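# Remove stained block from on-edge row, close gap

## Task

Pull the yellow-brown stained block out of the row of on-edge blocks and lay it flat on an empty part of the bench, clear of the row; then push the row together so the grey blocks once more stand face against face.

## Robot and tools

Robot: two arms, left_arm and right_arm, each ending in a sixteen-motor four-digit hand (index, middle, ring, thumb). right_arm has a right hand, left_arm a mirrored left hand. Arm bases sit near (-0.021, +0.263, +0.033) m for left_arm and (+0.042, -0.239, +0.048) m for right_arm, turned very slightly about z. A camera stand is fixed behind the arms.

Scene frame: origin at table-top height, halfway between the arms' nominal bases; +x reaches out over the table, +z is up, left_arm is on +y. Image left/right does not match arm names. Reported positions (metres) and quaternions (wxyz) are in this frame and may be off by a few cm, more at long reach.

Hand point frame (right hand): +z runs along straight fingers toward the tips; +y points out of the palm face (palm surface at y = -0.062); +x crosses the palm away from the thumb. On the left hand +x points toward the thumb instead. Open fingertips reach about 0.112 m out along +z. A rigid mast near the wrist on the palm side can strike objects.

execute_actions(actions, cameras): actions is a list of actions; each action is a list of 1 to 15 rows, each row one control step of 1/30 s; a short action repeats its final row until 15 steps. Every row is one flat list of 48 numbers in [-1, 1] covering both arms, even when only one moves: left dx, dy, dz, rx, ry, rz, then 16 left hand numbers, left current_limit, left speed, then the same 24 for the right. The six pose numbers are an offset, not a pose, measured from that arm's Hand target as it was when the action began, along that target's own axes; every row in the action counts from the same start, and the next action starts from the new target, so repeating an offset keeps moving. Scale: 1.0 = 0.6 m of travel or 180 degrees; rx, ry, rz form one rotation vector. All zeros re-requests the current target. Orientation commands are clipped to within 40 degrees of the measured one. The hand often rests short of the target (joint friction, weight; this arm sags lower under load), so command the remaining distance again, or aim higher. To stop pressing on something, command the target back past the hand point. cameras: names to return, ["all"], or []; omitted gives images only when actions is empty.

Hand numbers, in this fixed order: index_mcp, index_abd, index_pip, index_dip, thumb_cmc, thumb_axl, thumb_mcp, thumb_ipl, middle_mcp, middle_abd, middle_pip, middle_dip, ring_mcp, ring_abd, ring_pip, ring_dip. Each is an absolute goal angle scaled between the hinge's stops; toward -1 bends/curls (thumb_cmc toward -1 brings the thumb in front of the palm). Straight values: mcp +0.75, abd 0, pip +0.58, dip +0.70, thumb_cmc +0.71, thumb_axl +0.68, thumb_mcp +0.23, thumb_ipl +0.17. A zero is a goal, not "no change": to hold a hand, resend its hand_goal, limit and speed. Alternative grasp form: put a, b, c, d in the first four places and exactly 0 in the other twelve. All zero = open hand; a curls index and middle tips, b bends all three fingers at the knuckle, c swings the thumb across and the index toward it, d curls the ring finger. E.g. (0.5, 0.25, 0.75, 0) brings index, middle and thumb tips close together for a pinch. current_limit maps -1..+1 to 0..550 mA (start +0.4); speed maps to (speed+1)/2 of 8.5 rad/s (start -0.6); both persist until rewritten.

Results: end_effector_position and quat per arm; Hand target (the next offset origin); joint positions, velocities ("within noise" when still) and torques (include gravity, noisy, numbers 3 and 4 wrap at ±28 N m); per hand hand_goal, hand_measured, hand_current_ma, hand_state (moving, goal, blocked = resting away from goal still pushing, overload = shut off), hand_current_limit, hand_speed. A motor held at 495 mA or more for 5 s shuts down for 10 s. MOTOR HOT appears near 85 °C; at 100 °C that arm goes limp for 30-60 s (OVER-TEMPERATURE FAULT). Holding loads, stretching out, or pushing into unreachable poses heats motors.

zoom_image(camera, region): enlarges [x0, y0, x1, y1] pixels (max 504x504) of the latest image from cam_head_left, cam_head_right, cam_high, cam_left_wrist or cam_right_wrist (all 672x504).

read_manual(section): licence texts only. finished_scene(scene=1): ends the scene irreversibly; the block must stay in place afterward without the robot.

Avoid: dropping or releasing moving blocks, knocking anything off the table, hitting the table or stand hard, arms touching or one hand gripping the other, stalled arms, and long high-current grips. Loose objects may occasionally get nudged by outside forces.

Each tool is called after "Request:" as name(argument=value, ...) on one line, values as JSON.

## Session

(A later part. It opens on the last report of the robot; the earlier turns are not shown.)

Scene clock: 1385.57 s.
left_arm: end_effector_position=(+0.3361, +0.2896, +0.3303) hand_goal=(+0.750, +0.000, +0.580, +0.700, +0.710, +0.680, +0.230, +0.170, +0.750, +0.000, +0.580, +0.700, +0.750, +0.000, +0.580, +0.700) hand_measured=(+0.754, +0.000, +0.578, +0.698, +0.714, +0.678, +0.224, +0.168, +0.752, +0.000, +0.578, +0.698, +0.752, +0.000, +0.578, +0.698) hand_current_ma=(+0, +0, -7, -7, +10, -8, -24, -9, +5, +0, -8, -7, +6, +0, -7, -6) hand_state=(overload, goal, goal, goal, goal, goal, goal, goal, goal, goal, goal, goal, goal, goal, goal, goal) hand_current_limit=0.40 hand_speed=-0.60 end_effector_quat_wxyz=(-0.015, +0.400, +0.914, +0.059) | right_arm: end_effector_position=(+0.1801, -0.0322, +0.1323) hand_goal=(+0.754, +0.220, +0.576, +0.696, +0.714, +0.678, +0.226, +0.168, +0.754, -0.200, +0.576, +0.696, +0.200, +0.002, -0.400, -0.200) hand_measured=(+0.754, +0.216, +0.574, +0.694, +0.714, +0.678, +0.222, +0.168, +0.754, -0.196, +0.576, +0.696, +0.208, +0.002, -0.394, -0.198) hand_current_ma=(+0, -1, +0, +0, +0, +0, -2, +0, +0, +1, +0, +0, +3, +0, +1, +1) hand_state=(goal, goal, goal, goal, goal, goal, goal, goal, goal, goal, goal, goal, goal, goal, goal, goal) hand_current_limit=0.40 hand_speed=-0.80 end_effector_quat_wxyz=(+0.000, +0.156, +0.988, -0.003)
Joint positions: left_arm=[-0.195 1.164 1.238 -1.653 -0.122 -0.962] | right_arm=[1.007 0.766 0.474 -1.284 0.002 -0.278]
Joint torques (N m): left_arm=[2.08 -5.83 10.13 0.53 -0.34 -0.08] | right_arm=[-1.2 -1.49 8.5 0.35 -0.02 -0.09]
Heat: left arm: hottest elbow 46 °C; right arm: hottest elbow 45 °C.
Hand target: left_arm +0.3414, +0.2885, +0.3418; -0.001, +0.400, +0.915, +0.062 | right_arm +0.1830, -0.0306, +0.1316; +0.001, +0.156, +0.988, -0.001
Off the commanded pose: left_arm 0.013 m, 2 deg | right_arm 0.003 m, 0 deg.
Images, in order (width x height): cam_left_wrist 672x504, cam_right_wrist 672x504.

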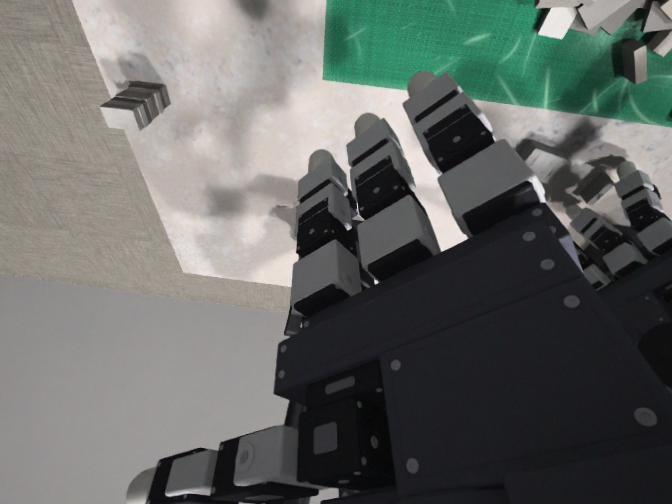

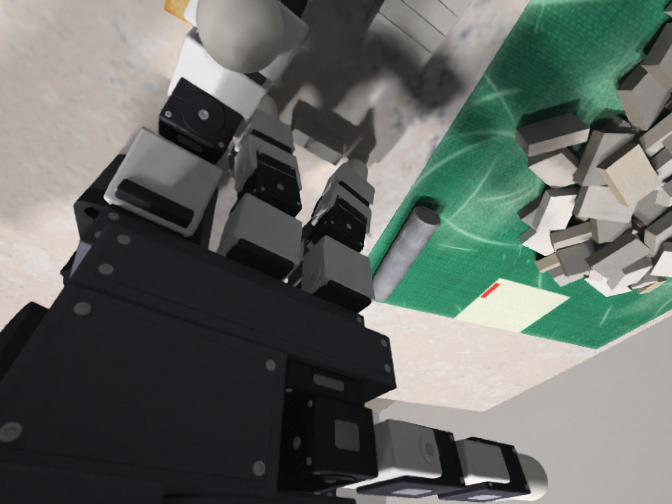

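Request:
execute_actions(actions=[[[0,0,0,0,0,0,0,0,0,0,0,0,0,0,0,0,0,0,0,0,0,0,0.4,-0.6,0,0,0,0,0,0,0.754,0.0,0.576,0.696,0.714,0.678,0.226,0.168,0.754,0.04,0.576,0.696,0.2,0.001,-0.4,-0.2,0.4,-0.88]],[[0,0,0,0,0,0,0,0,0,0,0,0,0,0,0,0,0,0,0,0,0,0,0.4,-0.6,0,0.003,-0.04,0,0,0,0.754,-0.03,0.576,0.696,0.714,0.678,0.226,0.168,0.754,0.07,0.576,0.696,0.2,0.001,-0.4,-0.2,0.4,-0.88]]], cameras=["cam_right_wrist","cam_left_wrist"])

Request:
zoom_image(camera="cam_right_wrist", region=[220, 30, 400, 190])

Request:
zoom_image(camera="cam_left_wrist", region=[552, 130, 672, 220])

Scene clock: 1405.77 s.
left_arm: end_effector_position=(+0.3361, +0.2896, +0.3303) hand_goal=(+0.750, +0.000, +0.580, +0.700, +0.710, +0.680, +0.230, +0.170, +0.750, +0.000, +0.580, +0.700, +0.750, +0.000, +0.580, +0.700) hand_measured=(+0.754, +0.000, +0.578, +0.698, +0.714, +0.678, +0.224, +0.168, +0.752, +0.000, +0.578, +0.698, +0.752, +0.000, +0.578, +0.698) hand_current_ma=(+0, +0, -7, -7, +10, -8, -24, -9, +5, +0, -8, -7, +6, +0, -7, -6) hand_state=(overload, goal, goal, goal, goal, goal, goal, goal, goal, goal, goal, goal, goal, goal, goal, goal) hand_current_limit=0.40 hand_speed=-0.60 end_effector_quat_wxyz=(-0.015, +0.400, +0.914, +0.059) | right_arm: end_effector_position=(+0.1750, -0.0401, +0.1321) hand_goal=(+0.754, -0.030, +0.576, +0.696, +0.714, +0.678, +0.226, +0.168, +0.754, +0.070, +0.576, +0.696, +0.200, +0.002, -0.400, -0.200) hand_measured=(+0.752, +0.096, +0.574, +0.694, +0.714, +0.678, +0.222, +0.168, +0.754, -0.068, +0.576, +0.696, +0.208, +0.002, -0.394, -0.198) hand_current_ma=(+0, +242, +0, +0, +0, +0, -2, +0, +0, -285, +0, +0, +3, +0, +1, +1) hand_state=(goal, blocked, goal, goal, goal, goal, goal, goal, goal, blocked, goal, goal, goal, goal, goal, goal) hand_current_limit=0.40 hand_speed=-0.88 end_effector_quat_wxyz=(-0.009, +0.156, +0.987, -0.022)
Joint positions: left_arm=[-0.195 1.164 1.238 -1.653 -0.122 -0.962] | right_arm=[1.006 0.766 0.482 -1.334 0.003 -0.278]
Joint torques (N m): left_arm=[2.02 -5.71 10.13 0.51 -0.33 -0.08] | right_arm=[-1.03 -3.08 12.19 -0.61 -0.02 -0.05]
Heat: left arm: hottest elbow 46 °C; right arm: hottest elbow 45 °C.
Hand target: left_arm +0.3414, +0.2885, +0.3418; -0.001, +0.400, +0.915, +0.062 | right_arm +0.1836, -0.0288, +0.1558; +0.001, +0.156, +0.988, +0.000
Off the commanded pose: left_arm 0.013 m, 2 deg | right_arm 0.027 m, 3 deg.
Images, in order (width x height): cam_left_wrist 672x504, cam_right_wrist 672x504.

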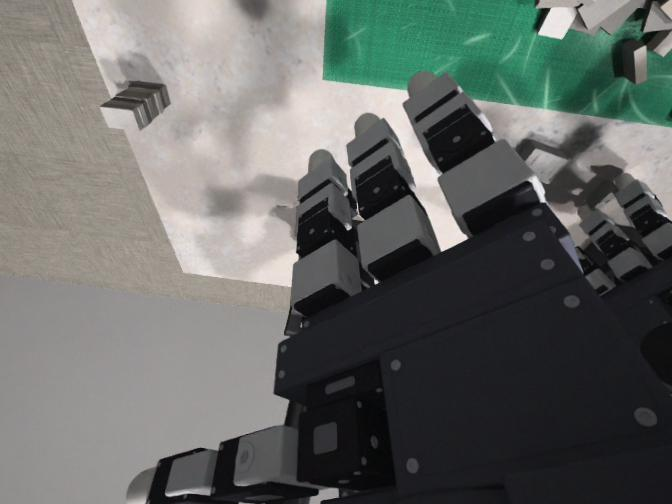

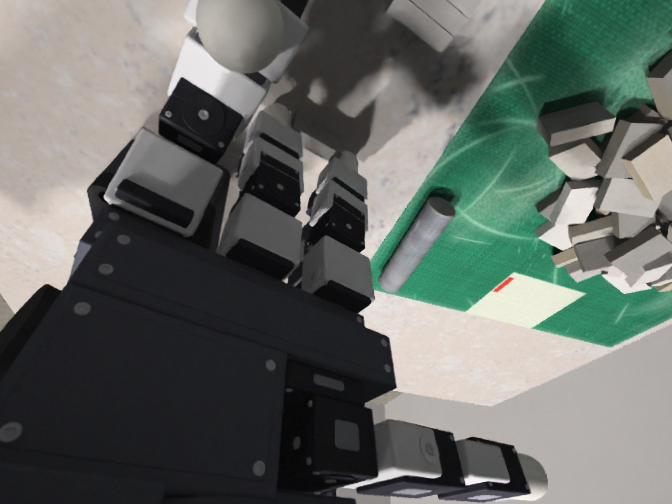

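Scaled by 2.800 from the camera's 672x504 image, which has a finer 960x720 frame.

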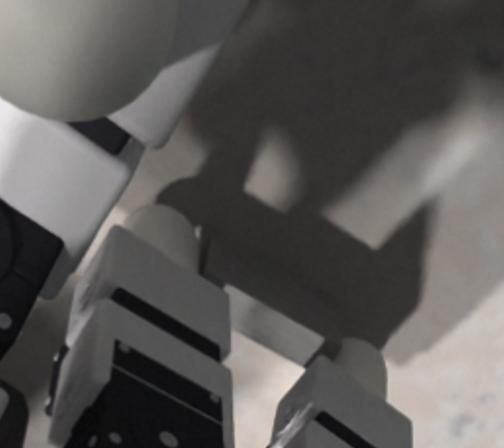

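Scaled by 4.200 from the camera's 672x504 image, which has a finer 960x720 frame.

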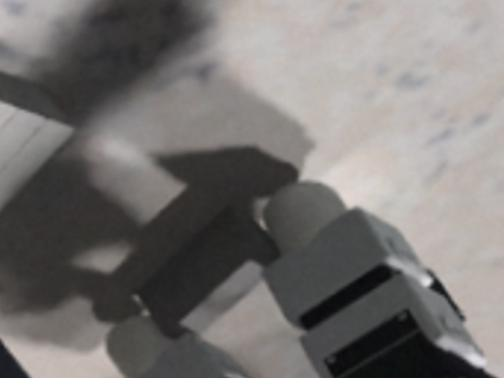

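Request:
execute_actions(actions=[[[0,0,0,0,0,0,0,0,0,0,0,0,0,0,0,0,0,0,0,0,0,0,0.4,-0.6,0,0.0,-0.04,0,0,0,0.754,-0.03,0.576,0.696,0.714,0.678,0.226,0.168,0.754,0.07,0.576,0.696,0.2,0.001,-0.4,-0.2,0.4,-0.88]]], cameras=["cam_right_wrist","cam_left_wrist"])

Request:
zoom_image(camera="cam_right_wrist", region=[220, 0, 460, 200])

Request:
zoom_image(camera="cam_left_wrist", region=[520, 120, 660, 225])

Scene clock: 1414.10 s.
left_arm: end_effector_position=(+0.3361, +0.2896, +0.3303) hand_goal=(+0.750, +0.000, +0.580, +0.700, +0.710, +0.680, +0.230, +0.170, +0.750, +0.000, +0.580, +0.700, +0.750, +0.000, +0.580, +0.700) hand_measured=(+0.754, +0.000, +0.578, +0.698, +0.714, +0.678, +0.224, +0.168, +0.752, +0.000, +0.578, +0.698, +0.752, +0.000, +0.578, +0.698) hand_current_ma=(+0, +0, -7, -7, +10, -8, -24, -9, +5, +0, -8, -7, +6, +0, -7, -6) hand_state=(overload, goal, goal, goal, goal, goal, goal, goal, goal, goal, goal, goal, goal, goal, goal, goal) hand_current_limit=0.40 hand_speed=-0.60 end_effector_quat_wxyz=(-0.015, +0.400, +0.914, +0.059) | right_arm: end_effector_position=(+0.1777, -0.0361, +0.1613) hand_goal=(+0.754, -0.030, +0.576, +0.696, +0.714, +0.678, +0.226, +0.168, +0.754, +0.070, +0.576, +0.696, +0.200, +0.002, -0.400, -0.200) hand_measured=(+0.752, +0.096, +0.574, +0.694, +0.714, +0.678, +0.222, +0.168, +0.756, -0.068, +0.578, +0.696, +0.208, +0.002, -0.394, -0.198) hand_current_ma=(-1, +242, +0, +0, +0, +0, -2, +0, +0, -285, +0, +0, +3, +0, +1, +1) hand_state=(goal, blocked, goal, goal, goal, goal, goal, goal, goal, blocked, goal, goal, goal, goal, goal, goal) hand_current_limit=0.40 hand_speed=-0.88 end_effector_quat_wxyz=(-0.006, +0.156, +0.988, -0.015)
Joint positions: left_arm=[-0.195 1.164 1.238 -1.653 -0.122 -0.962] | right_arm=[1.006 0.744 0.549 -1.409 0.003 -0.278]
Joint torques (N m): left_arm=[2.08 -5.89 10.13 0.5 -0.34 -0.08] | right_arm=[-0.91 -2.55 11.71 -0.58 -0.02 -0.06]
Heat: left arm: hottest elbow 46 °C; right arm: hottest elbow 45 °C.
Hand target: left_arm +0.3414, +0.2885, +0.3418; -0.001, +0.400, +0.915, +0.062 | right_arm +0.1835, -0.0288, +0.1797; +0.001, +0.156, +0.988, -0.001
Off the commanded pose: left_arm 0.013 m, 2 deg | right_arm 0.021 m, 2 deg.
Images, in order (width x height): cam_left_wrist 672x504, cam_right_wrist 672x504.

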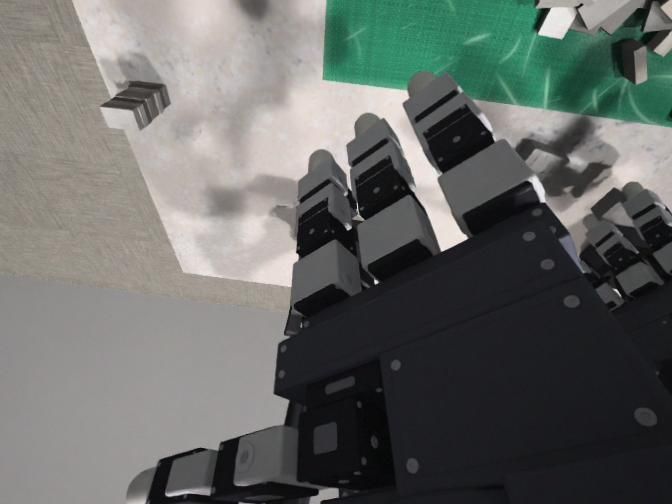

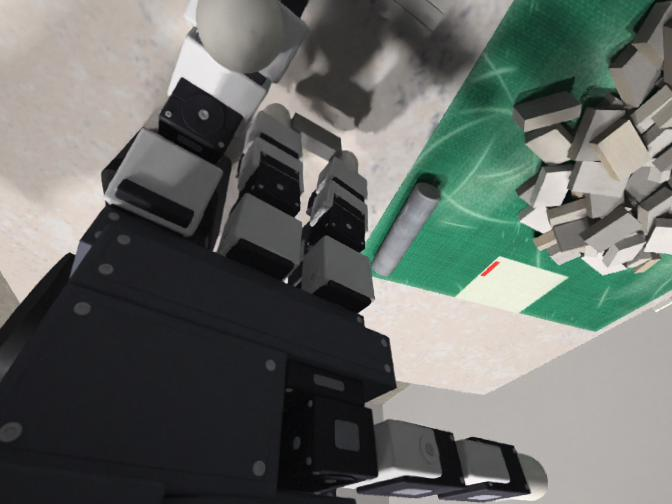

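Scaled by 2.100 from the camera's 672x504 image, which has a finer 960x720 frame.

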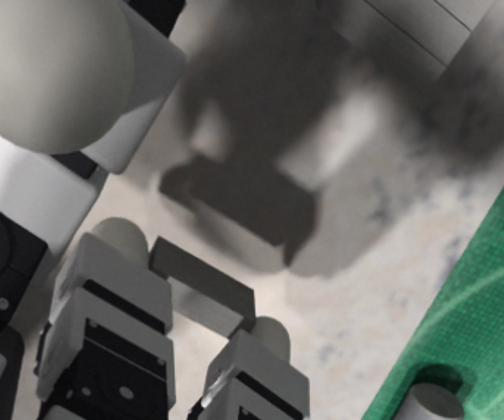

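Scaled by 3.600 from the camera's 672x504 image, which has a finer 960x720 frame.

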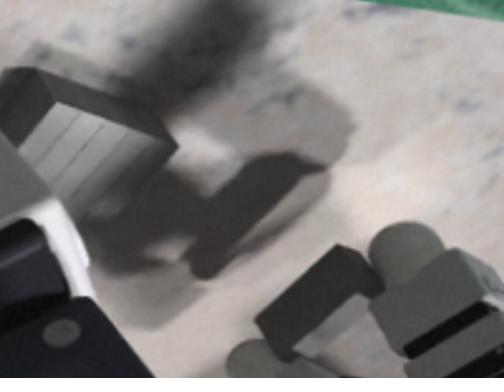

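Request:
execute_actions(actions=[[[0,0,0,0,0,0,0,0,0,0,0,0,0,0,0,0,0,0,0,0,0,0,0.4,-0.6,0.005,0.04,-0.01,0,0,-0.0178,0.754,-0.03,0.576,0.696,0.714,0.678,0.226,0.168,0.754,0.07,0.576,0.696,0.2,0.001,-0.4,-0.2,0.4,-0.88]],[[0,0,0,0,0,0,0,0,0,0,0,0,0,0,0,0,0,0,0,0,0,0,0.4,-0.6,0.0022,0.0347,0,0,0,-0.0178,0.754,-0.03,0.576,0.696,0.714,0.678,0.226,0.168,0.754,0.07,0.576,0.696,0.2,0.001,-0.4,-0.2,0.4,-0.88]],[[0,0,0,0,0,0,0,0,0,0,0,0,0,0,0,0,0,0,0,0,0,0,0.4,-0.6,0,0.022,0,0,0,0,0.754,-0.03,0.576,0.696,0.714,0.678,0.226,0.168,0.754,0.07,0.576,0.696,0.2,0.001,-0.4,-0.2,0.4,-0.88]]], cameras=["cam_right_wrist","cam_left_wrist"])

Request:
zoom_image(camera="cam_right_wrist", region=[220, 0, 460, 200])

Request:
zoom_image(camera="cam_left_wrist", region=[520, 120, 660, 225])

Scene clock: 1432.13 s.
left_arm: end_effector_position=(+0.3361, +0.2896, +0.3303) hand_goal=(+0.750, +0.000, +0.580, +0.700, +0.710, +0.680, +0.230, +0.170, +0.750, +0.000, +0.580, +0.700, +0.750, +0.000, +0.580, +0.700) hand_measured=(+0.754, +0.000, +0.578, +0.698, +0.714, +0.678, +0.224, +0.168, +0.752, +0.000, +0.578, +0.698, +0.752, +0.000, +0.578, +0.698) hand_current_ma=(+0, +0, -7, -7, +10, -8, -24, -9, +5, +0, -8, -7, +6, +0, -7, -6) hand_state=(overload, goal, goal, goal, goal, goal, goal, goal, goal, goal, goal, goal, goal, goal, goal, goal) hand_current_limit=0.40 hand_speed=-0.60 end_effector_quat_wxyz=(-0.015, +0.400, +0.914, +0.059) | right_arm: end_effector_position=(+0.1860, +0.0112, +0.1668) hand_goal=(+0.754, -0.030, +0.576, +0.696, +0.714, +0.678, +0.226, +0.168, +0.754, +0.070, +0.576, +0.696, +0.200, +0.002, -0.400, -0.200) hand_measured=(+0.750, +0.096, +0.574, +0.694, +0.714, +0.678, +0.222, +0.168, +0.756, -0.068, +0.578, +0.696, +0.208, +0.002, -0.394, -0.198) hand_current_ma=(-1, +242, +0, +0, +0, +0, -2, +0, +0, -285, +0, +0, +3, +0, +1, +1) hand_state=(goal, blocked, goal, goal, goal, goal, goal, goal, goal, blocked, goal, goal, goal, goal, goal, goal) hand_current_limit=0.40 hand_speed=-0.88 end_effector_quat_wxyz=(-0.010, +0.100, +0.995, -0.022)
Joint positions: left_arm=[-0.195 1.164 1.238 -1.653 -0.122 -0.962] | right_arm=[1.052 0.915 0.644 -1.349 0.001 -0.346]
Joint torques (N m): left_arm=[2.02 -5.83 10.13 0.53 -0.33 -0.08] | right_arm=[-0.03 -3.72 11.99 0.21 -0.02 0.12]
Heat: left arm: hottest elbow 46 °C; right arm: hottest elbow 45 °C.
Hand target: left_arm +0.3414, +0.2885, +0.3418; -0.001, +0.400, +0.915, +0.062 | right_arm +0.1947, +0.0284, +0.1856; +0.001, +0.101, +0.995, -0.001
Off the commanded pose: left_arm 0.013 m, 2 deg | right_arm 0.027 m, 3 deg.
Images, in order (width x height): cam_left_wrist 672x504, cam_right_wrist 672x504.

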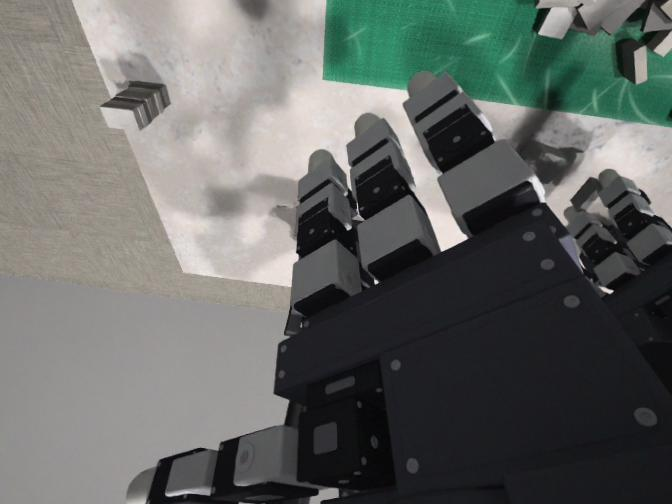

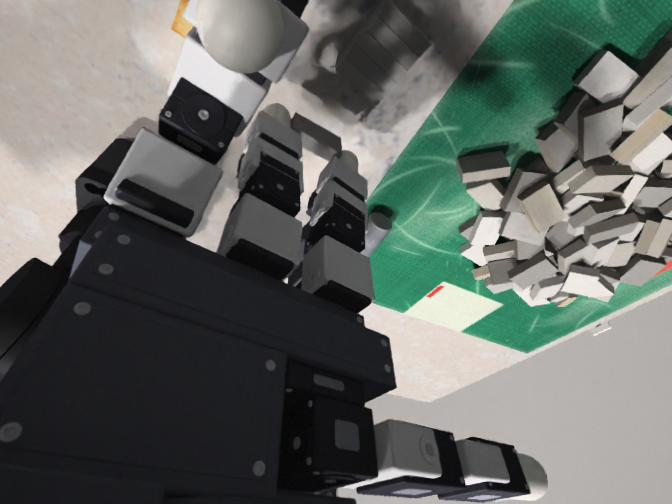

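Scaled by 2.100 from the camera's 672x504 image, which has a finer 960x720 frame.

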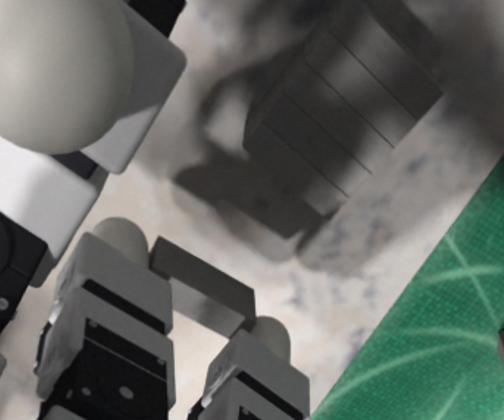

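Scaled by 3.600 from the camera's 672x504 image, which has a finer 960x720 frame.

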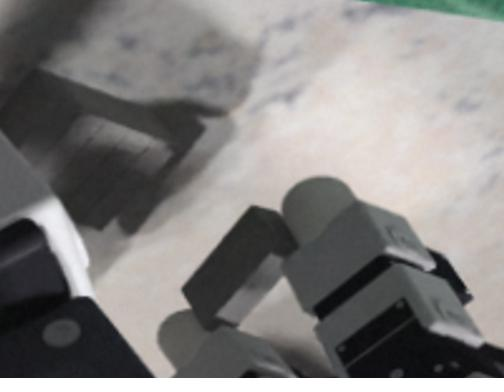

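Request:
execute_actions(actions=[[[0,0,0,0,0,0,0,0,0,0,0,0,0,0,0,0,0,0,0,0,0,0,0.4,-0.6,0,0,0.035,0,0,0,0.754,-0.03,0.576,0.696,0.714,0.678,0.226,0.168,0.754,0.07,0.576,0.696,0.2,0.001,-0.4,-0.2,0.4,-0.88]],[[0,0,0,0,0,0,0,0,0,0,0,0,0,0,0,0,0,0,0,0,0,0,0.4,-0.6,0,0,0.033,0,0,0,0.754,-0.03,0.576,0.696,0.714,0.678,0.226,0.168,0.754,0.07,0.576,0.696,0.2,0.001,-0.4,-0.2,0.4,-0.88]]], cameras=["cam_right_wrist","cam_left_wrist"])

Request:
zoom_image(camera="cam_right_wrist", region=[220, 0, 440, 200])

Request:
zoom_image(camera="cam_left_wrist", region=[520, 120, 640, 210])

Scene clock: 1445.77 s.
left_arm: end_effector_position=(+0.3361, +0.2896, +0.3303) hand_goal=(+0.750, +0.000, +0.580, +0.700, +0.710, +0.680, +0.230, +0.170, +0.750, +0.000, +0.580, +0.700, +0.750, +0.000, +0.580, +0.700) hand_measured=(+0.754, +0.000, +0.578, +0.698, +0.714, +0.678, +0.224, +0.168, +0.752, +0.000, +0.578, +0.698, +0.752, +0.000, +0.578, +0.698) hand_current_ma=(+0, +0, -7, -7, +10, -8, -24, -9, +5, +0, -8, -7, +6, +0, -7, -6) hand_state=(overload, goal, goal, goal, goal, goal, goal, goal, goal, goal, goal, goal, goal, goal, goal, goal) hand_current_limit=0.40 hand_speed=-0.60 end_effector_quat_wxyz=(-0.015, +0.400, +0.914, +0.059) | right_arm: end_effector_position=(+0.1937, +0.0238, +0.1442) hand_goal=(+0.754, -0.030, +0.576, +0.696, +0.714, +0.678, +0.226, +0.168, +0.754, +0.070, +0.576, +0.696, +0.200, +0.002, -0.400, -0.200) hand_measured=(+0.750, +0.096, +0.574, +0.694, +0.714, +0.678, +0.222, +0.168, +0.754, -0.068, +0.578, +0.696, +0.208, +0.002, -0.394, -0.198) hand_current_ma=(-1, +242, +0, +0, +0, +0, -2, +0, +0, -285, +0, +0, +3, +0, +1, +1) hand_state=(goal, blocked, goal, goal, goal, goal, goal, goal, goal, blocked, goal, goal, goal, goal, goal, goal) hand_current_limit=0.40 hand_speed=-0.88 end_effector_quat_wxyz=(-0.002, +0.100, +0.995, -0.005)
Joint positions: left_arm=[-0.195 1.164 1.238 -1.653 -0.122 -0.962] | right_arm=[1.052 0.962 0.598 -1.218 0.001 -0.346]
Joint torques (N m): left_arm=[1.96 -5.83 10.13 0.51 -0.33 -0.08] | right_arm=[0.09 -4.37 8.49 0.38 0 0.11]
Heat: left arm: hottest elbow 46 °C; right arm: hottest elbow 46 °C.
Hand target: left_arm +0.3414, +0.2885, +0.3418; -0.001, +0.400, +0.915, +0.062 | right_arm +0.1947, +0.0283, +0.1448; +0.000, +0.101, +0.995, -0.001
Off the commanded pose: left_arm 0.013 m, 2 deg | right_arm 0.005 m, 1 deg.
Images, in order (width x height): cam_left_wrist 672x504, cam_right_wrist 672x504.

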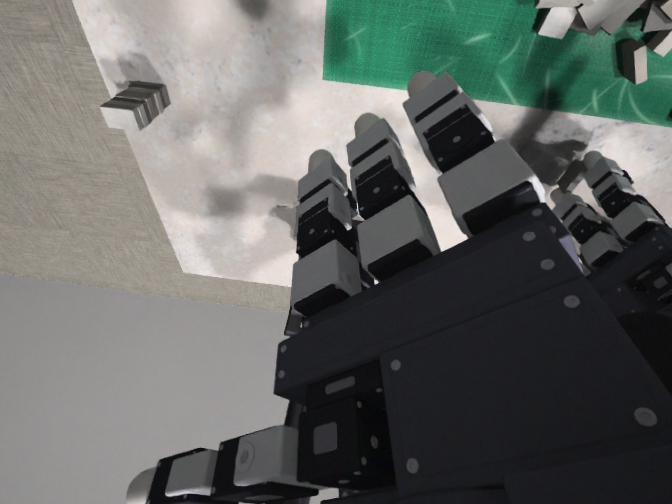

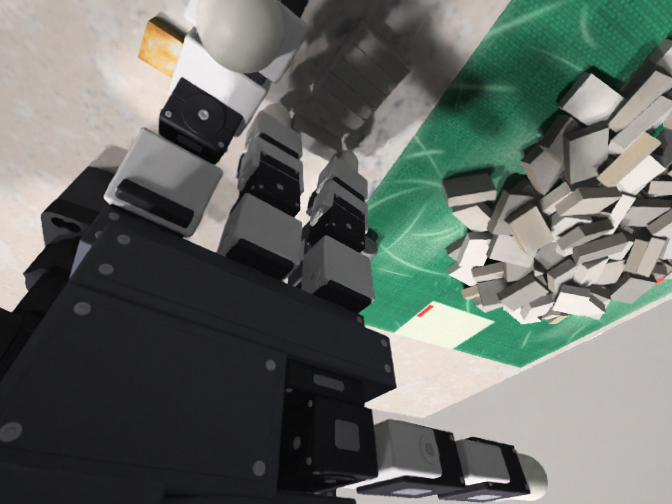

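Scaled by 2.291 from the camera's 672x504 image, which has a finer 960x720 frame.

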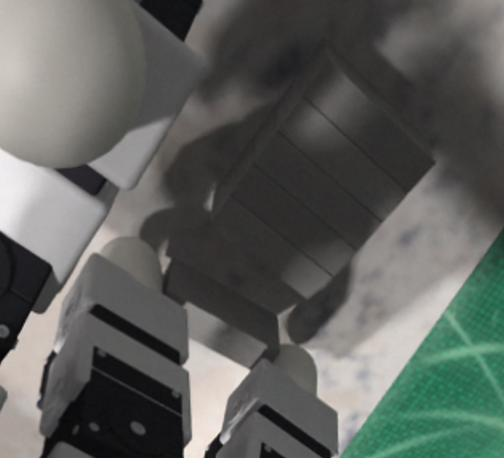

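Scaled by 4.200 from the camera's 672x504 image, which has a finer 960x720 frame.

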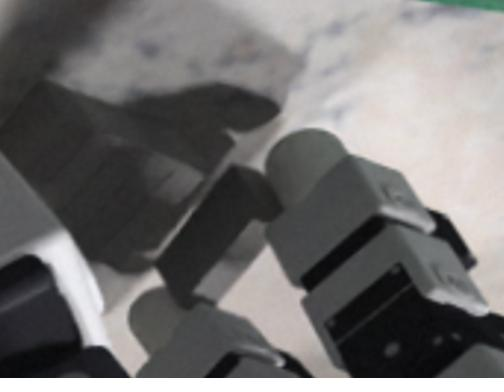

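Request:
execute_actions(actions=[[[0,0,0,0,0,0,0,0,0,0,0,0,0,0,0,0,0,0,0,0,0,0,0.4,-0.6,0,0,0.018,0,0,0,0.754,-0.03,0.576,0.696,0.714,0.678,0.226,0.168,0.754,0.07,0.576,0.696,0.2,0.001,-0.4,-0.2,0.4,-0.88]],[[0,0,0,0,0,0,0,0,0,0,0,0,0,0,0,0,0,0,0,0,0,0,0.4,-0.6,0,0,0.002,0,0,0,0.754,0.06,0.576,0.696,0.714,0.678,0.226,0.168,0.754,-0.02,0.576,0.696,0.2,0.001,-0.4,-0.2,0.4,-0.92]]], cameras=["cam_right_wrist","cam_left_wrist"])

Request:
zoom_image(camera="cam_right_wrist", region=[220, 0, 440, 200])

Request:
zoom_image(camera="cam_left_wrist", region=[520, 120, 640, 210])

Scene clock: 1474.10 s.
left_arm: end_effector_position=(+0.3361, +0.2896, +0.3303) hand_goal=(+0.750, +0.000, +0.580, +0.700, +0.710, +0.680, +0.230, +0.170, +0.750, +0.000, +0.580, +0.700, +0.750, +0.000, +0.580, +0.700) hand_measured=(+0.754, +0.000, +0.578, +0.698, +0.714, +0.678, +0.224, +0.168, +0.752, +0.000, +0.578, +0.698, +0.752, +0.000, +0.578, +0.698) hand_current_ma=(+0, +0, -7, -7, +10, -8, -24, -9, +5, +0, -8, -7, +6, +0, -7, -6) hand_state=(overload, goal, goal, goal, goal, goal, goal, goal, goal, goal, goal, goal, goal, goal, goal, goal) hand_current_limit=0.40 hand_speed=-0.60 end_effector_quat_wxyz=(-0.015, +0.400, +0.914, +0.059) | right_arm: end_effector_position=(+0.1952, +0.0262, +0.1365) hand_goal=(+0.754, +0.060, +0.576, +0.696, +0.714, +0.678, +0.226, +0.168, +0.754, -0.020, +0.576, +0.696, +0.200, +0.002, -0.400, -0.200) hand_measured=(+0.750, +0.104, +0.574, +0.694, +0.714, +0.678, +0.222, +0.168, +0.756, -0.068, +0.578, +0.696, +0.208, +0.002, -0.394, -0.198) hand_current_ma=(-1, +41, +0, +0, +0, +0, -2, +0, +0, -47, +0, +0, +3, +0, +1, +1) hand_state=(goal, blocked, goal, goal, goal, goal, goal, goal, goal, blocked, goal, goal, goal, goal, goal, goal) hand_current_limit=0.40 hand_speed=-0.92 end_effector_quat_wxyz=(+0.001, +0.100, +0.995, +0.000)
Joint positions: left_arm=[-0.195 1.164 1.238 -1.653 -0.122 -0.962] | right_arm=[1.052 0.973 0.58 -1.176 0.001 -0.346]
Joint torques (N m): left_arm=[2.08 -5.83 10.15 0.55 -0.35 -0.08] | right_arm=[-0.15 -3.96 7.94 0.36 0 0.11]
Heat: left arm: hottest elbow 46 °C; right arm: hottest elbow 46 °C.
Hand target: left_arm +0.3414, +0.2885, +0.3418; -0.001, +0.400, +0.915, +0.062 | right_arm +0.1948, +0.0284, +0.1329; +0.001, +0.101, +0.995, +0.000
Off the commanded pose: left_arm 0.013 m, 2 deg | right_arm 0.004 m, 0 deg.
Images, in order (width x height): cam_left_wrist 672x504, cam_right_wrist 672x504.

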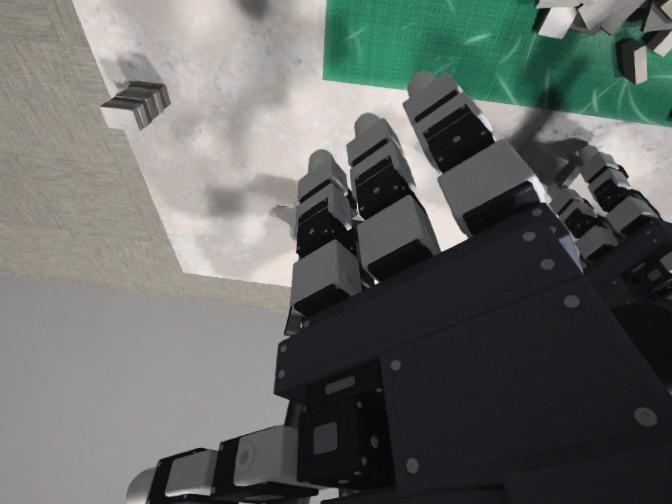

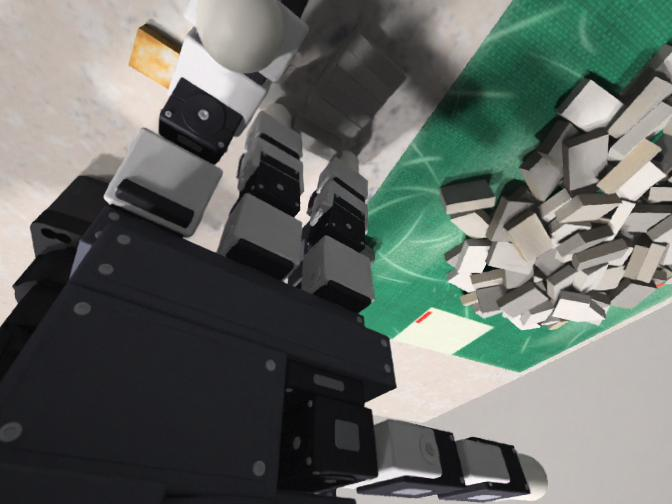

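Scaled by 2.291 from the camera's 672x504 image, which has a finer 960x720 frame.

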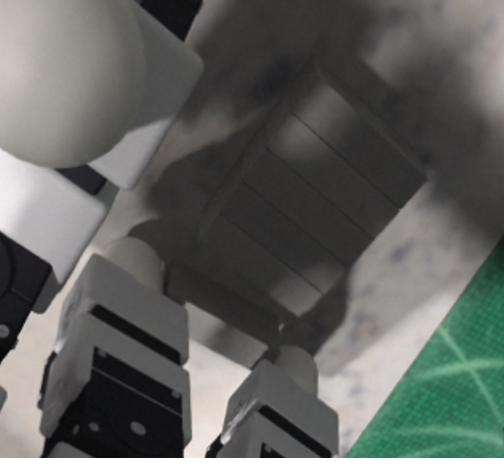

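Scaled by 4.200 from the camera's 672x504 image, which has a finer 960x720 frame.

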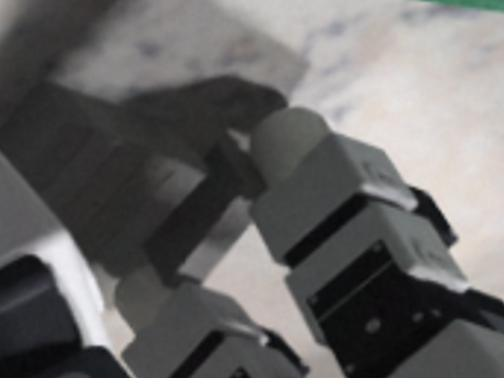

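Request:
execute_actions(actions=[[[0,0,0,0,0,0,0,0,0,0,0,0,0,0,0,0,0,0,0,0,0,0,0.4,-0.6,0,0,0.005,0,0,0,0.754,0.08,0.576,0.696,0.714,0.678,0.226,0.168,0.754,-0.04,0.576,0.696,0.2,0.001,-0.4,-0.2,0.4,-0.92]],[[0,0,0,0,0,0,0,0,0,0,0,0,0,0,0,0,0,0,0,0,0,0,0.4,-0.6,0,0,0,0,0,0,0.754,0.15,0.576,0.696,0.714,0.678,0.226,0.168,0.754,-0.12,0.576,0.696,0.2,0.001,-0.4,-0.2,0.4,-0.92]],[[0,0,0,0,0,0,0,0,0,0,0,0,0,0,0,0,0,0,0,0,0,0,0.4,-0.6,0,0,0,0,0,0,0.754,0.22,0.576,0.696,0.714,0.678,0.226,0.168,0.754,-0.2,0.576,0.696,0.2,0.001,-0.4,-0.2,0.4,-0.88]]], cameras=["cam_right_wrist","cam_left_wrist"])

Request:
zoom_image(camera="cam_right_wrist", region=[220, 0, 440, 200])

Request:
zoom_image(camera="cam_left_wrist", region=[520, 120, 640, 210])

Scene clock: 1493.80 s.
left_arm: end_effector_position=(+0.3361, +0.2896, +0.3303) hand_goal=(+0.750, +0.000, +0.580, +0.700, +0.710, +0.680, +0.230, +0.170, +0.750, +0.000, +0.580, +0.700, +0.750, +0.000, +0.580, +0.700) hand_measured=(+0.754, +0.000, +0.578, +0.698, +0.714, +0.678, +0.224, +0.168, +0.752, +0.000, +0.578, +0.698, +0.752, +0.000, +0.578, +0.698) hand_current_ma=(+0, +0, -7, -7, +10, -8, -24, -9, +5, +0, -8, -7, +6, +0, -7, -6) hand_state=(overload, goal, goal, goal, goal, goal, goal, goal, goal, goal, goal, goal, goal, goal, goal, goal) hand_current_limit=0.40 hand_speed=-0.60 end_effector_quat_wxyz=(-0.015, +0.400, +0.914, +0.059) | right_arm: end_effector_position=(+0.1951, +0.0261, +0.1338) hand_goal=(+0.754, +0.220, +0.576, +0.696, +0.714, +0.678, +0.226, +0.168, +0.754, -0.200, +0.576, +0.696, +0.200, +0.002, -0.400, -0.200) hand_measured=(+0.752, +0.216, +0.574, +0.694, +0.714, +0.678, +0.222, +0.168, +0.756, -0.196, +0.578, +0.696, +0.208, +0.002, -0.394, -0.198) hand_current_ma=(+0, -1, +0, +0, +0, +0, -2, +0, +0, +1, +0, +0, +3, +0, +1, +1) hand_state=(goal, goal, goal, goal, goal, goal, goal, goal, goal, goal, goal, goal, goal, goal, goal, goal) hand_current_limit=0.40 hand_speed=-0.88 end_effector_quat_wxyz=(+0.001, +0.100, +0.995, +0.000)
Joint positions: left_arm=[-0.195 1.164 1.238 -1.653 -0.122 -0.962] | right_arm=[1.052 0.977 0.575 -1.167 0.001 -0.346]
Joint torques (N m): left_arm=[2.02 -5.89 10.14 0.57 -0.33 -0.08] | right_arm=[-0.03 -3.96 7.86 0.46 0 0.12]
Heat: left arm: hottest elbow 46 °C; right arm: hottest elbow 45 °C.
Hand target: left_arm +0.3414, +0.2885, +0.3418; -0.001, +0.400, +0.915, +0.062 | right_arm +0.1948, +0.0283, +0.1298; +0.000, +0.101, +0.995, -0.001
Off the commanded pose: left_arm 0.013 m, 2 deg | right_arm 0.005 m, 0 deg.
Images, in order (width x height): cam_left_wrist 672x504, cam_right_wrist 672x504.

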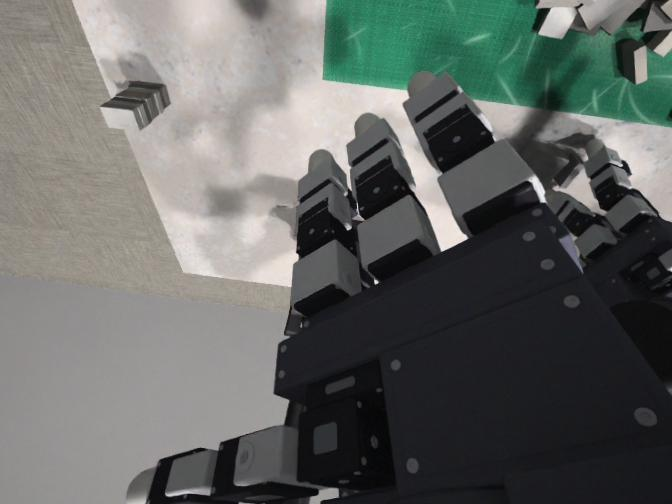

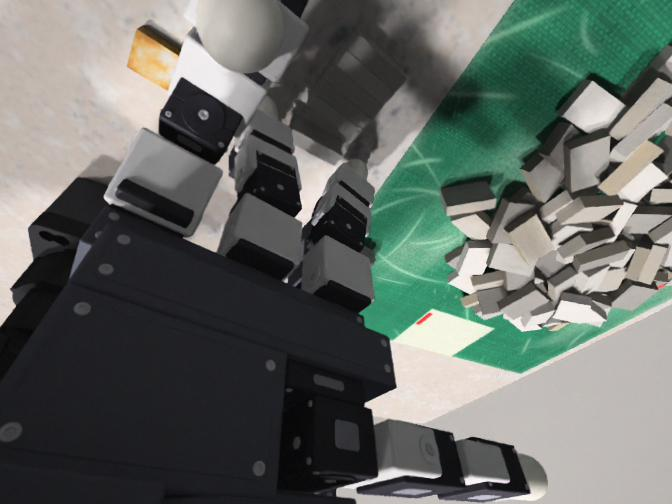

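Scaled by 2.291 from the camera's 672x504 image, which has a finer 960x720 frame.

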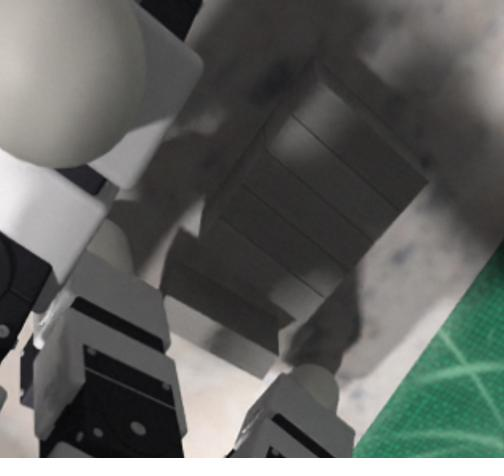

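Scaled by 4.200 from the camera's 672x504 image, which has a finer 960x720 frame.

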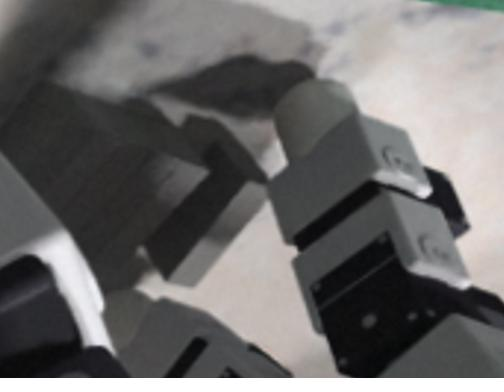

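Request:
execute_actions(actions=[[[0,0,0,0,0,0,0,0,0,0,0,0,0,0,0,0,0,0,0,0,0,0,0.4,-0.6,0,0,-0.05,0,0,0,0.754,0.22,0.576,0.696,0.714,0.678,0.226,0.168,0.754,-0.2,0.576,0.696,0.2,0.001,-0.4,-0.2,0.4,-0.8]],[[0,0,0,0,0,0,0,0,0,0,0,0,0,0,0,0,0,0,0,0,0,0,0.4,-0.6,0,-0.03,-0.04,0,0,0,0.754,0.15,0.576,0.696,0.714,0.678,0.226,0.168,0.754,-0.15,0.576,0.696,0.2,0.001,-0.4,-0.2,0.4,-0.8]],[[0,0,0,0,0,0,0,0,0,0,0,0,0,0,0,0,0,0,0,0,0,0,0.4,-0.6,0,-0.04,0,0,0,0,0.754,-0.08,0.576,0.696,0.714,0.678,0.226,0.168,0.754,0.08,0.576,0.696,0.2,0.001,-0.4,-0.2,0.4,-0.8]],[[0,0,0,0,0,0,0,0,0,0,0,0,0,0,0,0,0,0,0,0,0,0,0.4,-0.6,0,0,0.05,0,0,0,0.754,-0.08,0.576,0.696,0.714,0.678,0.226,0.168,0.754,0.08,0.576,0.696,0.2,0.001,-0.4,-0.2,0.4,-0.8]]], cameras=["cam_right_wrist","cam_left_wrist"])

Request:
zoom_image(camera="cam_right_wrist", region=[220, 0, 440, 200])

Request:
zoom_image(camera="cam_left_wrist", region=[520, 120, 650, 218])

Scene clock: 1512.13 s.
left_arm: end_effector_position=(+0.3361, +0.2896, +0.3303) hand_goal=(+0.750, +0.000, +0.580, +0.700, +0.710, +0.680, +0.230, +0.170, +0.750, +0.000, +0.580, +0.700, +0.750, +0.000, +0.580, +0.700) hand_measured=(+0.754, +0.000, +0.578, +0.698, +0.714, +0.678, +0.224, +0.168, +0.752, +0.000, +0.578, +0.698, +0.752, +0.000, +0.578, +0.698) hand_current_ma=(+0, +0, -7, -7, +10, -8, -24, -9, +5, +0, -8, -7, +6, +0, -7, -6) hand_state=(overload, goal, goal, goal, goal, goal, goal, goal, goal, goal, goal, goal, goal, goal, goal, goal) hand_current_limit=0.40 hand_speed=-0.60 end_effector_quat_wxyz=(-0.015, +0.400, +0.914, +0.059) | right_arm: end_effector_position=(+0.1832, -0.0162, +0.1525) hand_goal=(+0.754, -0.080, +0.576, +0.696, +0.714, +0.678, +0.226, +0.168, +0.754, +0.080, +0.576, +0.696, +0.200, +0.002, -0.400, -0.200) hand_measured=(+0.752, -0.076, +0.574, +0.694, +0.714, +0.678, +0.222, +0.168, +0.752, +0.078, +0.576, +0.696, +0.208, +0.002, -0.394, -0.198) hand_current_ma=(+0, +0, +0, +0, +0, +0, -2, +0, +0, +0, +0, +0, +3, +0, +1, +1) hand_state=(goal, goal, goal, goal, goal, goal, goal, goal, goal, goal, goal, goal, goal, goal, goal, goal) hand_current_limit=0.40 hand_speed=-0.80 end_effector_quat_wxyz=(-0.002, +0.103, +0.995, -0.005)
Joint positions: left_arm=[-0.195 1.164 1.238 -1.653 -0.122 -0.962] | right_arm=[0.989 0.81 0.547 -1.319 0.002 -0.404]
Joint torques (N m): left_arm=[1.96 -5.77 10.15 0.55 -0.34 -0.08] | right_arm=[-0.91 -2.14 8.92 0.36 -0.02 -0.1]
Heat: left arm: hottest elbow 46 °C; right arm: hottest elbow 44 °C.
Hand target: left_arm +0.3414, +0.2885, +0.3418; -0.001, +0.400, +0.915, +0.062 | right_arm +0.1863, -0.0128, +0.1539; +0.001, +0.101, +0.995, +0.000
Off the commanded pose: left_arm 0.013 m, 2 deg | right_arm 0.005 m, 1 deg.
Images, in order (width x height): cam_left_wrist 672x504, cam_right_wrist 672x504.

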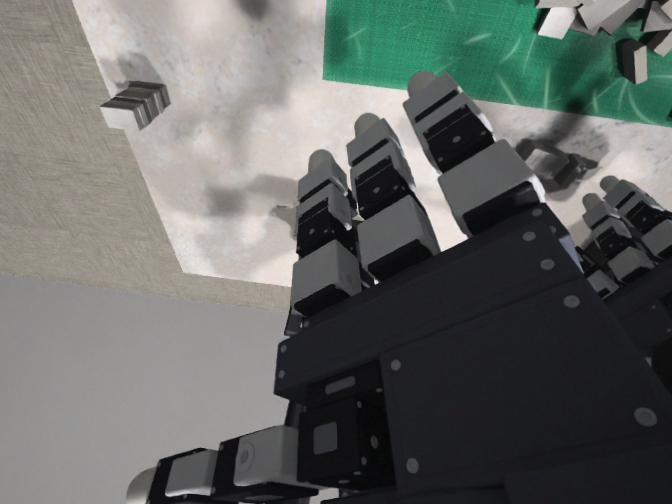

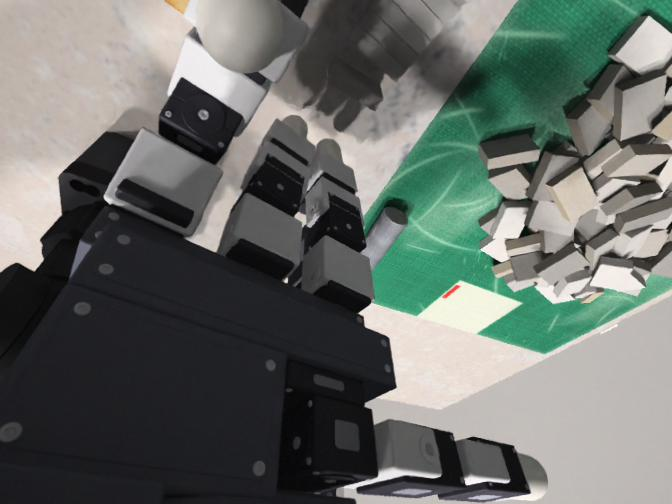

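Scaled by 2.291 from the camera's 672x504 image, which has a finer 960x720 frame.

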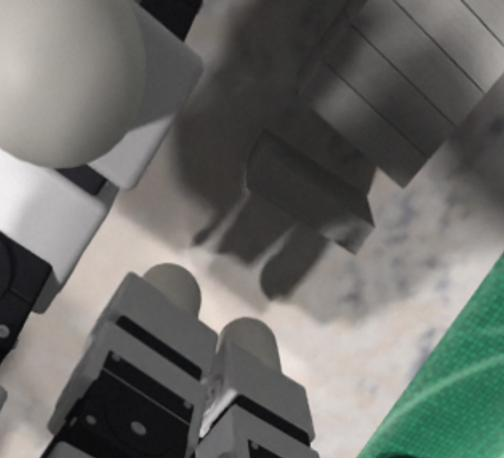

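Scaled by 3.877 from the camera's 672x504 image, which has a finer 960x720 frame.

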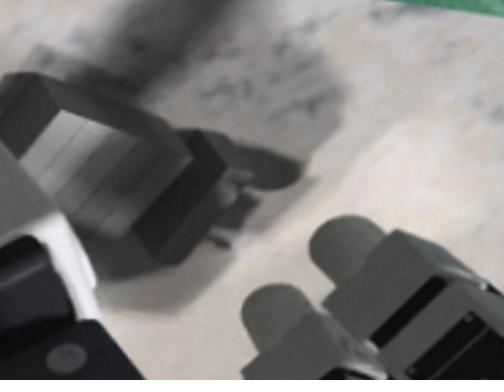

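Request:
zoom_image(camera="cam_right_wrist", region=[310, 0, 430, 120])

Request:
zoom_image(camera="cam_left_wrist", region=[520, 135, 600, 195])

Scaled by 4.200 from the camera's 672x504 image, which has a finer 960x720 frame.

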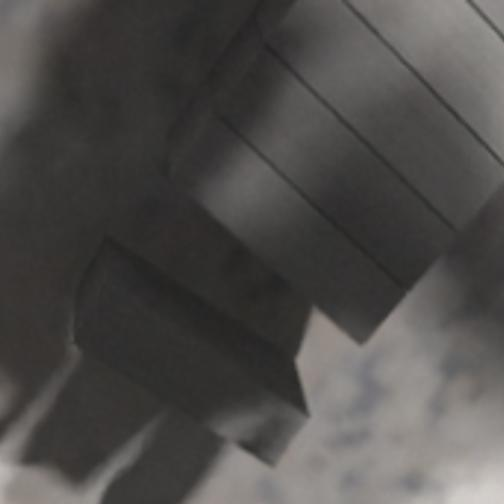

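Scaled by 6.300 from the camera's 672x504 image, which has a finer 960x720 frame.

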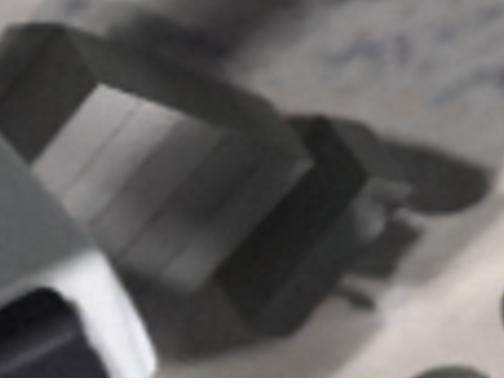

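Request:
execute_actions(actions=[[[0,0,0,0,0,0,0,0,0,0,0,0,0,0,0,0,0,0,0,0,0,0,0.4,-0.6,0,-0.05,-0.04,0,0,0,0.754,-0.08,0.576,0.696,0.714,0.678,0.226,0.168,0.754,0.08,0.576,0.696,0.2,0.001,-0.4,-0.2,0.4,-0.8]]], cameras=["cam_right_wrist","cam_left_wrist"])

Request:
zoom_image(camera="cam_right_wrist", region=[310, 0, 450, 120])

Request:
zoom_image(camera="cam_left_wrist", region=[520, 135, 600, 195])

Scene clock: 1535.00 s.
left_arm: end_effector_position=(+0.3361, +0.2896, +0.3303) hand_goal=(+0.750, +0.000, +0.580, +0.700, +0.710, +0.680, +0.230, +0.170, +0.750, +0.000, +0.580, +0.700, +0.750, +0.000, +0.580, +0.700) hand_measured=(+0.754, +0.000, +0.578, +0.698, +0.714, +0.678, +0.224, +0.168, +0.752, +0.000, +0.578, +0.698, +0.752, +0.000, +0.578, +0.698) hand_current_ma=(+0, +0, -7, -7, +10, -8, -24, -9, +5, +0, -8, -7, +6, +0, -7, -6) hand_state=(overload, goal, goal, goal, goal, goal, goal, goal, goal, goal, goal, goal, goal, goal, goal, goal) hand_current_limit=0.40 hand_speed=-0.60 end_effector_quat_wxyz=(-0.015, +0.400, +0.914, +0.059) | right_arm: end_effector_position=(+0.1781, -0.0445, +0.1706) hand_goal=(+0.754, -0.080, +0.576, +0.696, +0.714, +0.678, +0.226, +0.168, +0.754, +0.080, +0.576, +0.696, +0.200, +0.002, -0.400, -0.200) hand_measured=(+0.752, -0.078, +0.574, +0.694, +0.712, +0.678, +0.222, +0.168, +0.752, +0.078, +0.576, +0.696, +0.208, +0.002, -0.394, -0.198) hand_current_ma=(+0, +0, +0, +0, +0, +0, -2, +0, +0, +0, +0, +0, +3, +0, +1, +1) hand_state=(goal, goal, goal, goal, goal, goal, goal, goal, goal, goal, goal, goal, goal, goal, goal, goal) hand_current_limit=0.40 hand_speed=-0.80 end_effector_quat_wxyz=(+0.001, +0.103, +0.995, -0.001)
Joint positions: left_arm=[-0.195 1.164 1.238 -1.653 -0.122 -0.962] | right_arm=[0.91 0.689 0.547 -1.431 0.003 -0.481]
Joint torques (N m): left_arm=[1.9 -5.83 10.11 0.53 -0.33 -0.07] | right_arm=[-0.79 -0.67 10.55 -0.5 -0.06 -0.09]
Heat: left arm: hottest elbow 46 °C; right arm: hottest elbow 45 °C.
Hand target: left_arm +0.3414, +0.2885, +0.3418; -0.001, +0.400, +0.915, +0.062 | right_arm +0.1803, -0.0422, +0.1779; +0.000, +0.101, +0.995, -0.001
Off the commanded pose: left_arm 0.013 m, 2 deg | right_arm 0.008 m, 0 deg.
Images, in order (width x height): cam_left_wrist 672x504, cam_right_wrist 672x504.

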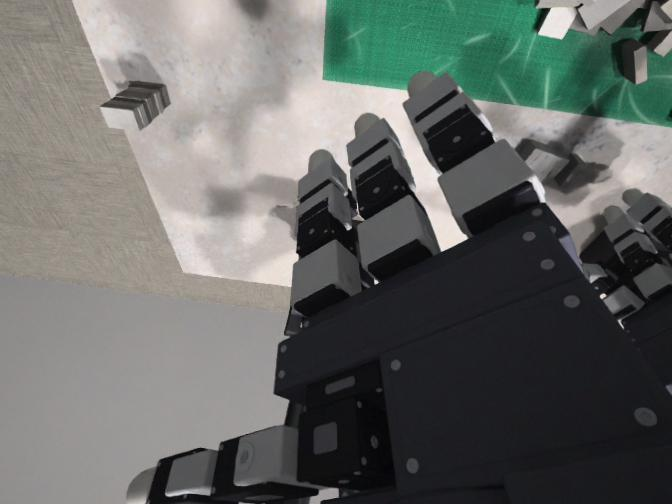

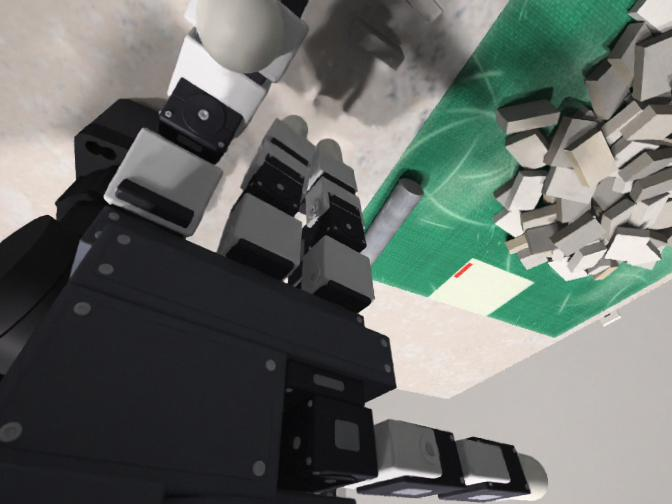

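Scaled by 3.600 from the camera's 672x504 image, which has a finer 960x720 frame.

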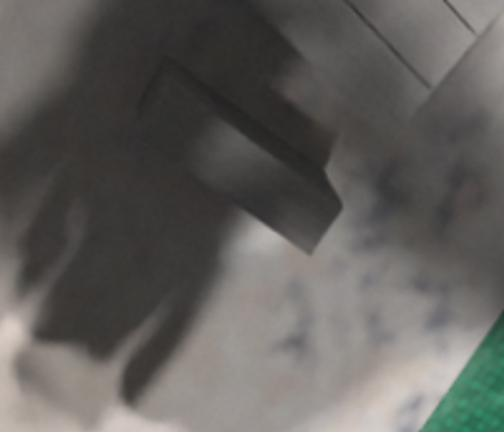

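Scaled by 6.300 from the camera's 672x504 image, which has a finer 960x720 frame.

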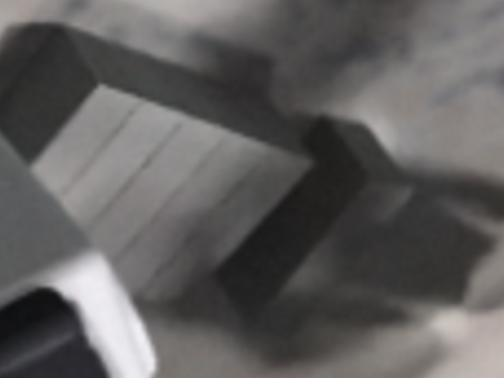

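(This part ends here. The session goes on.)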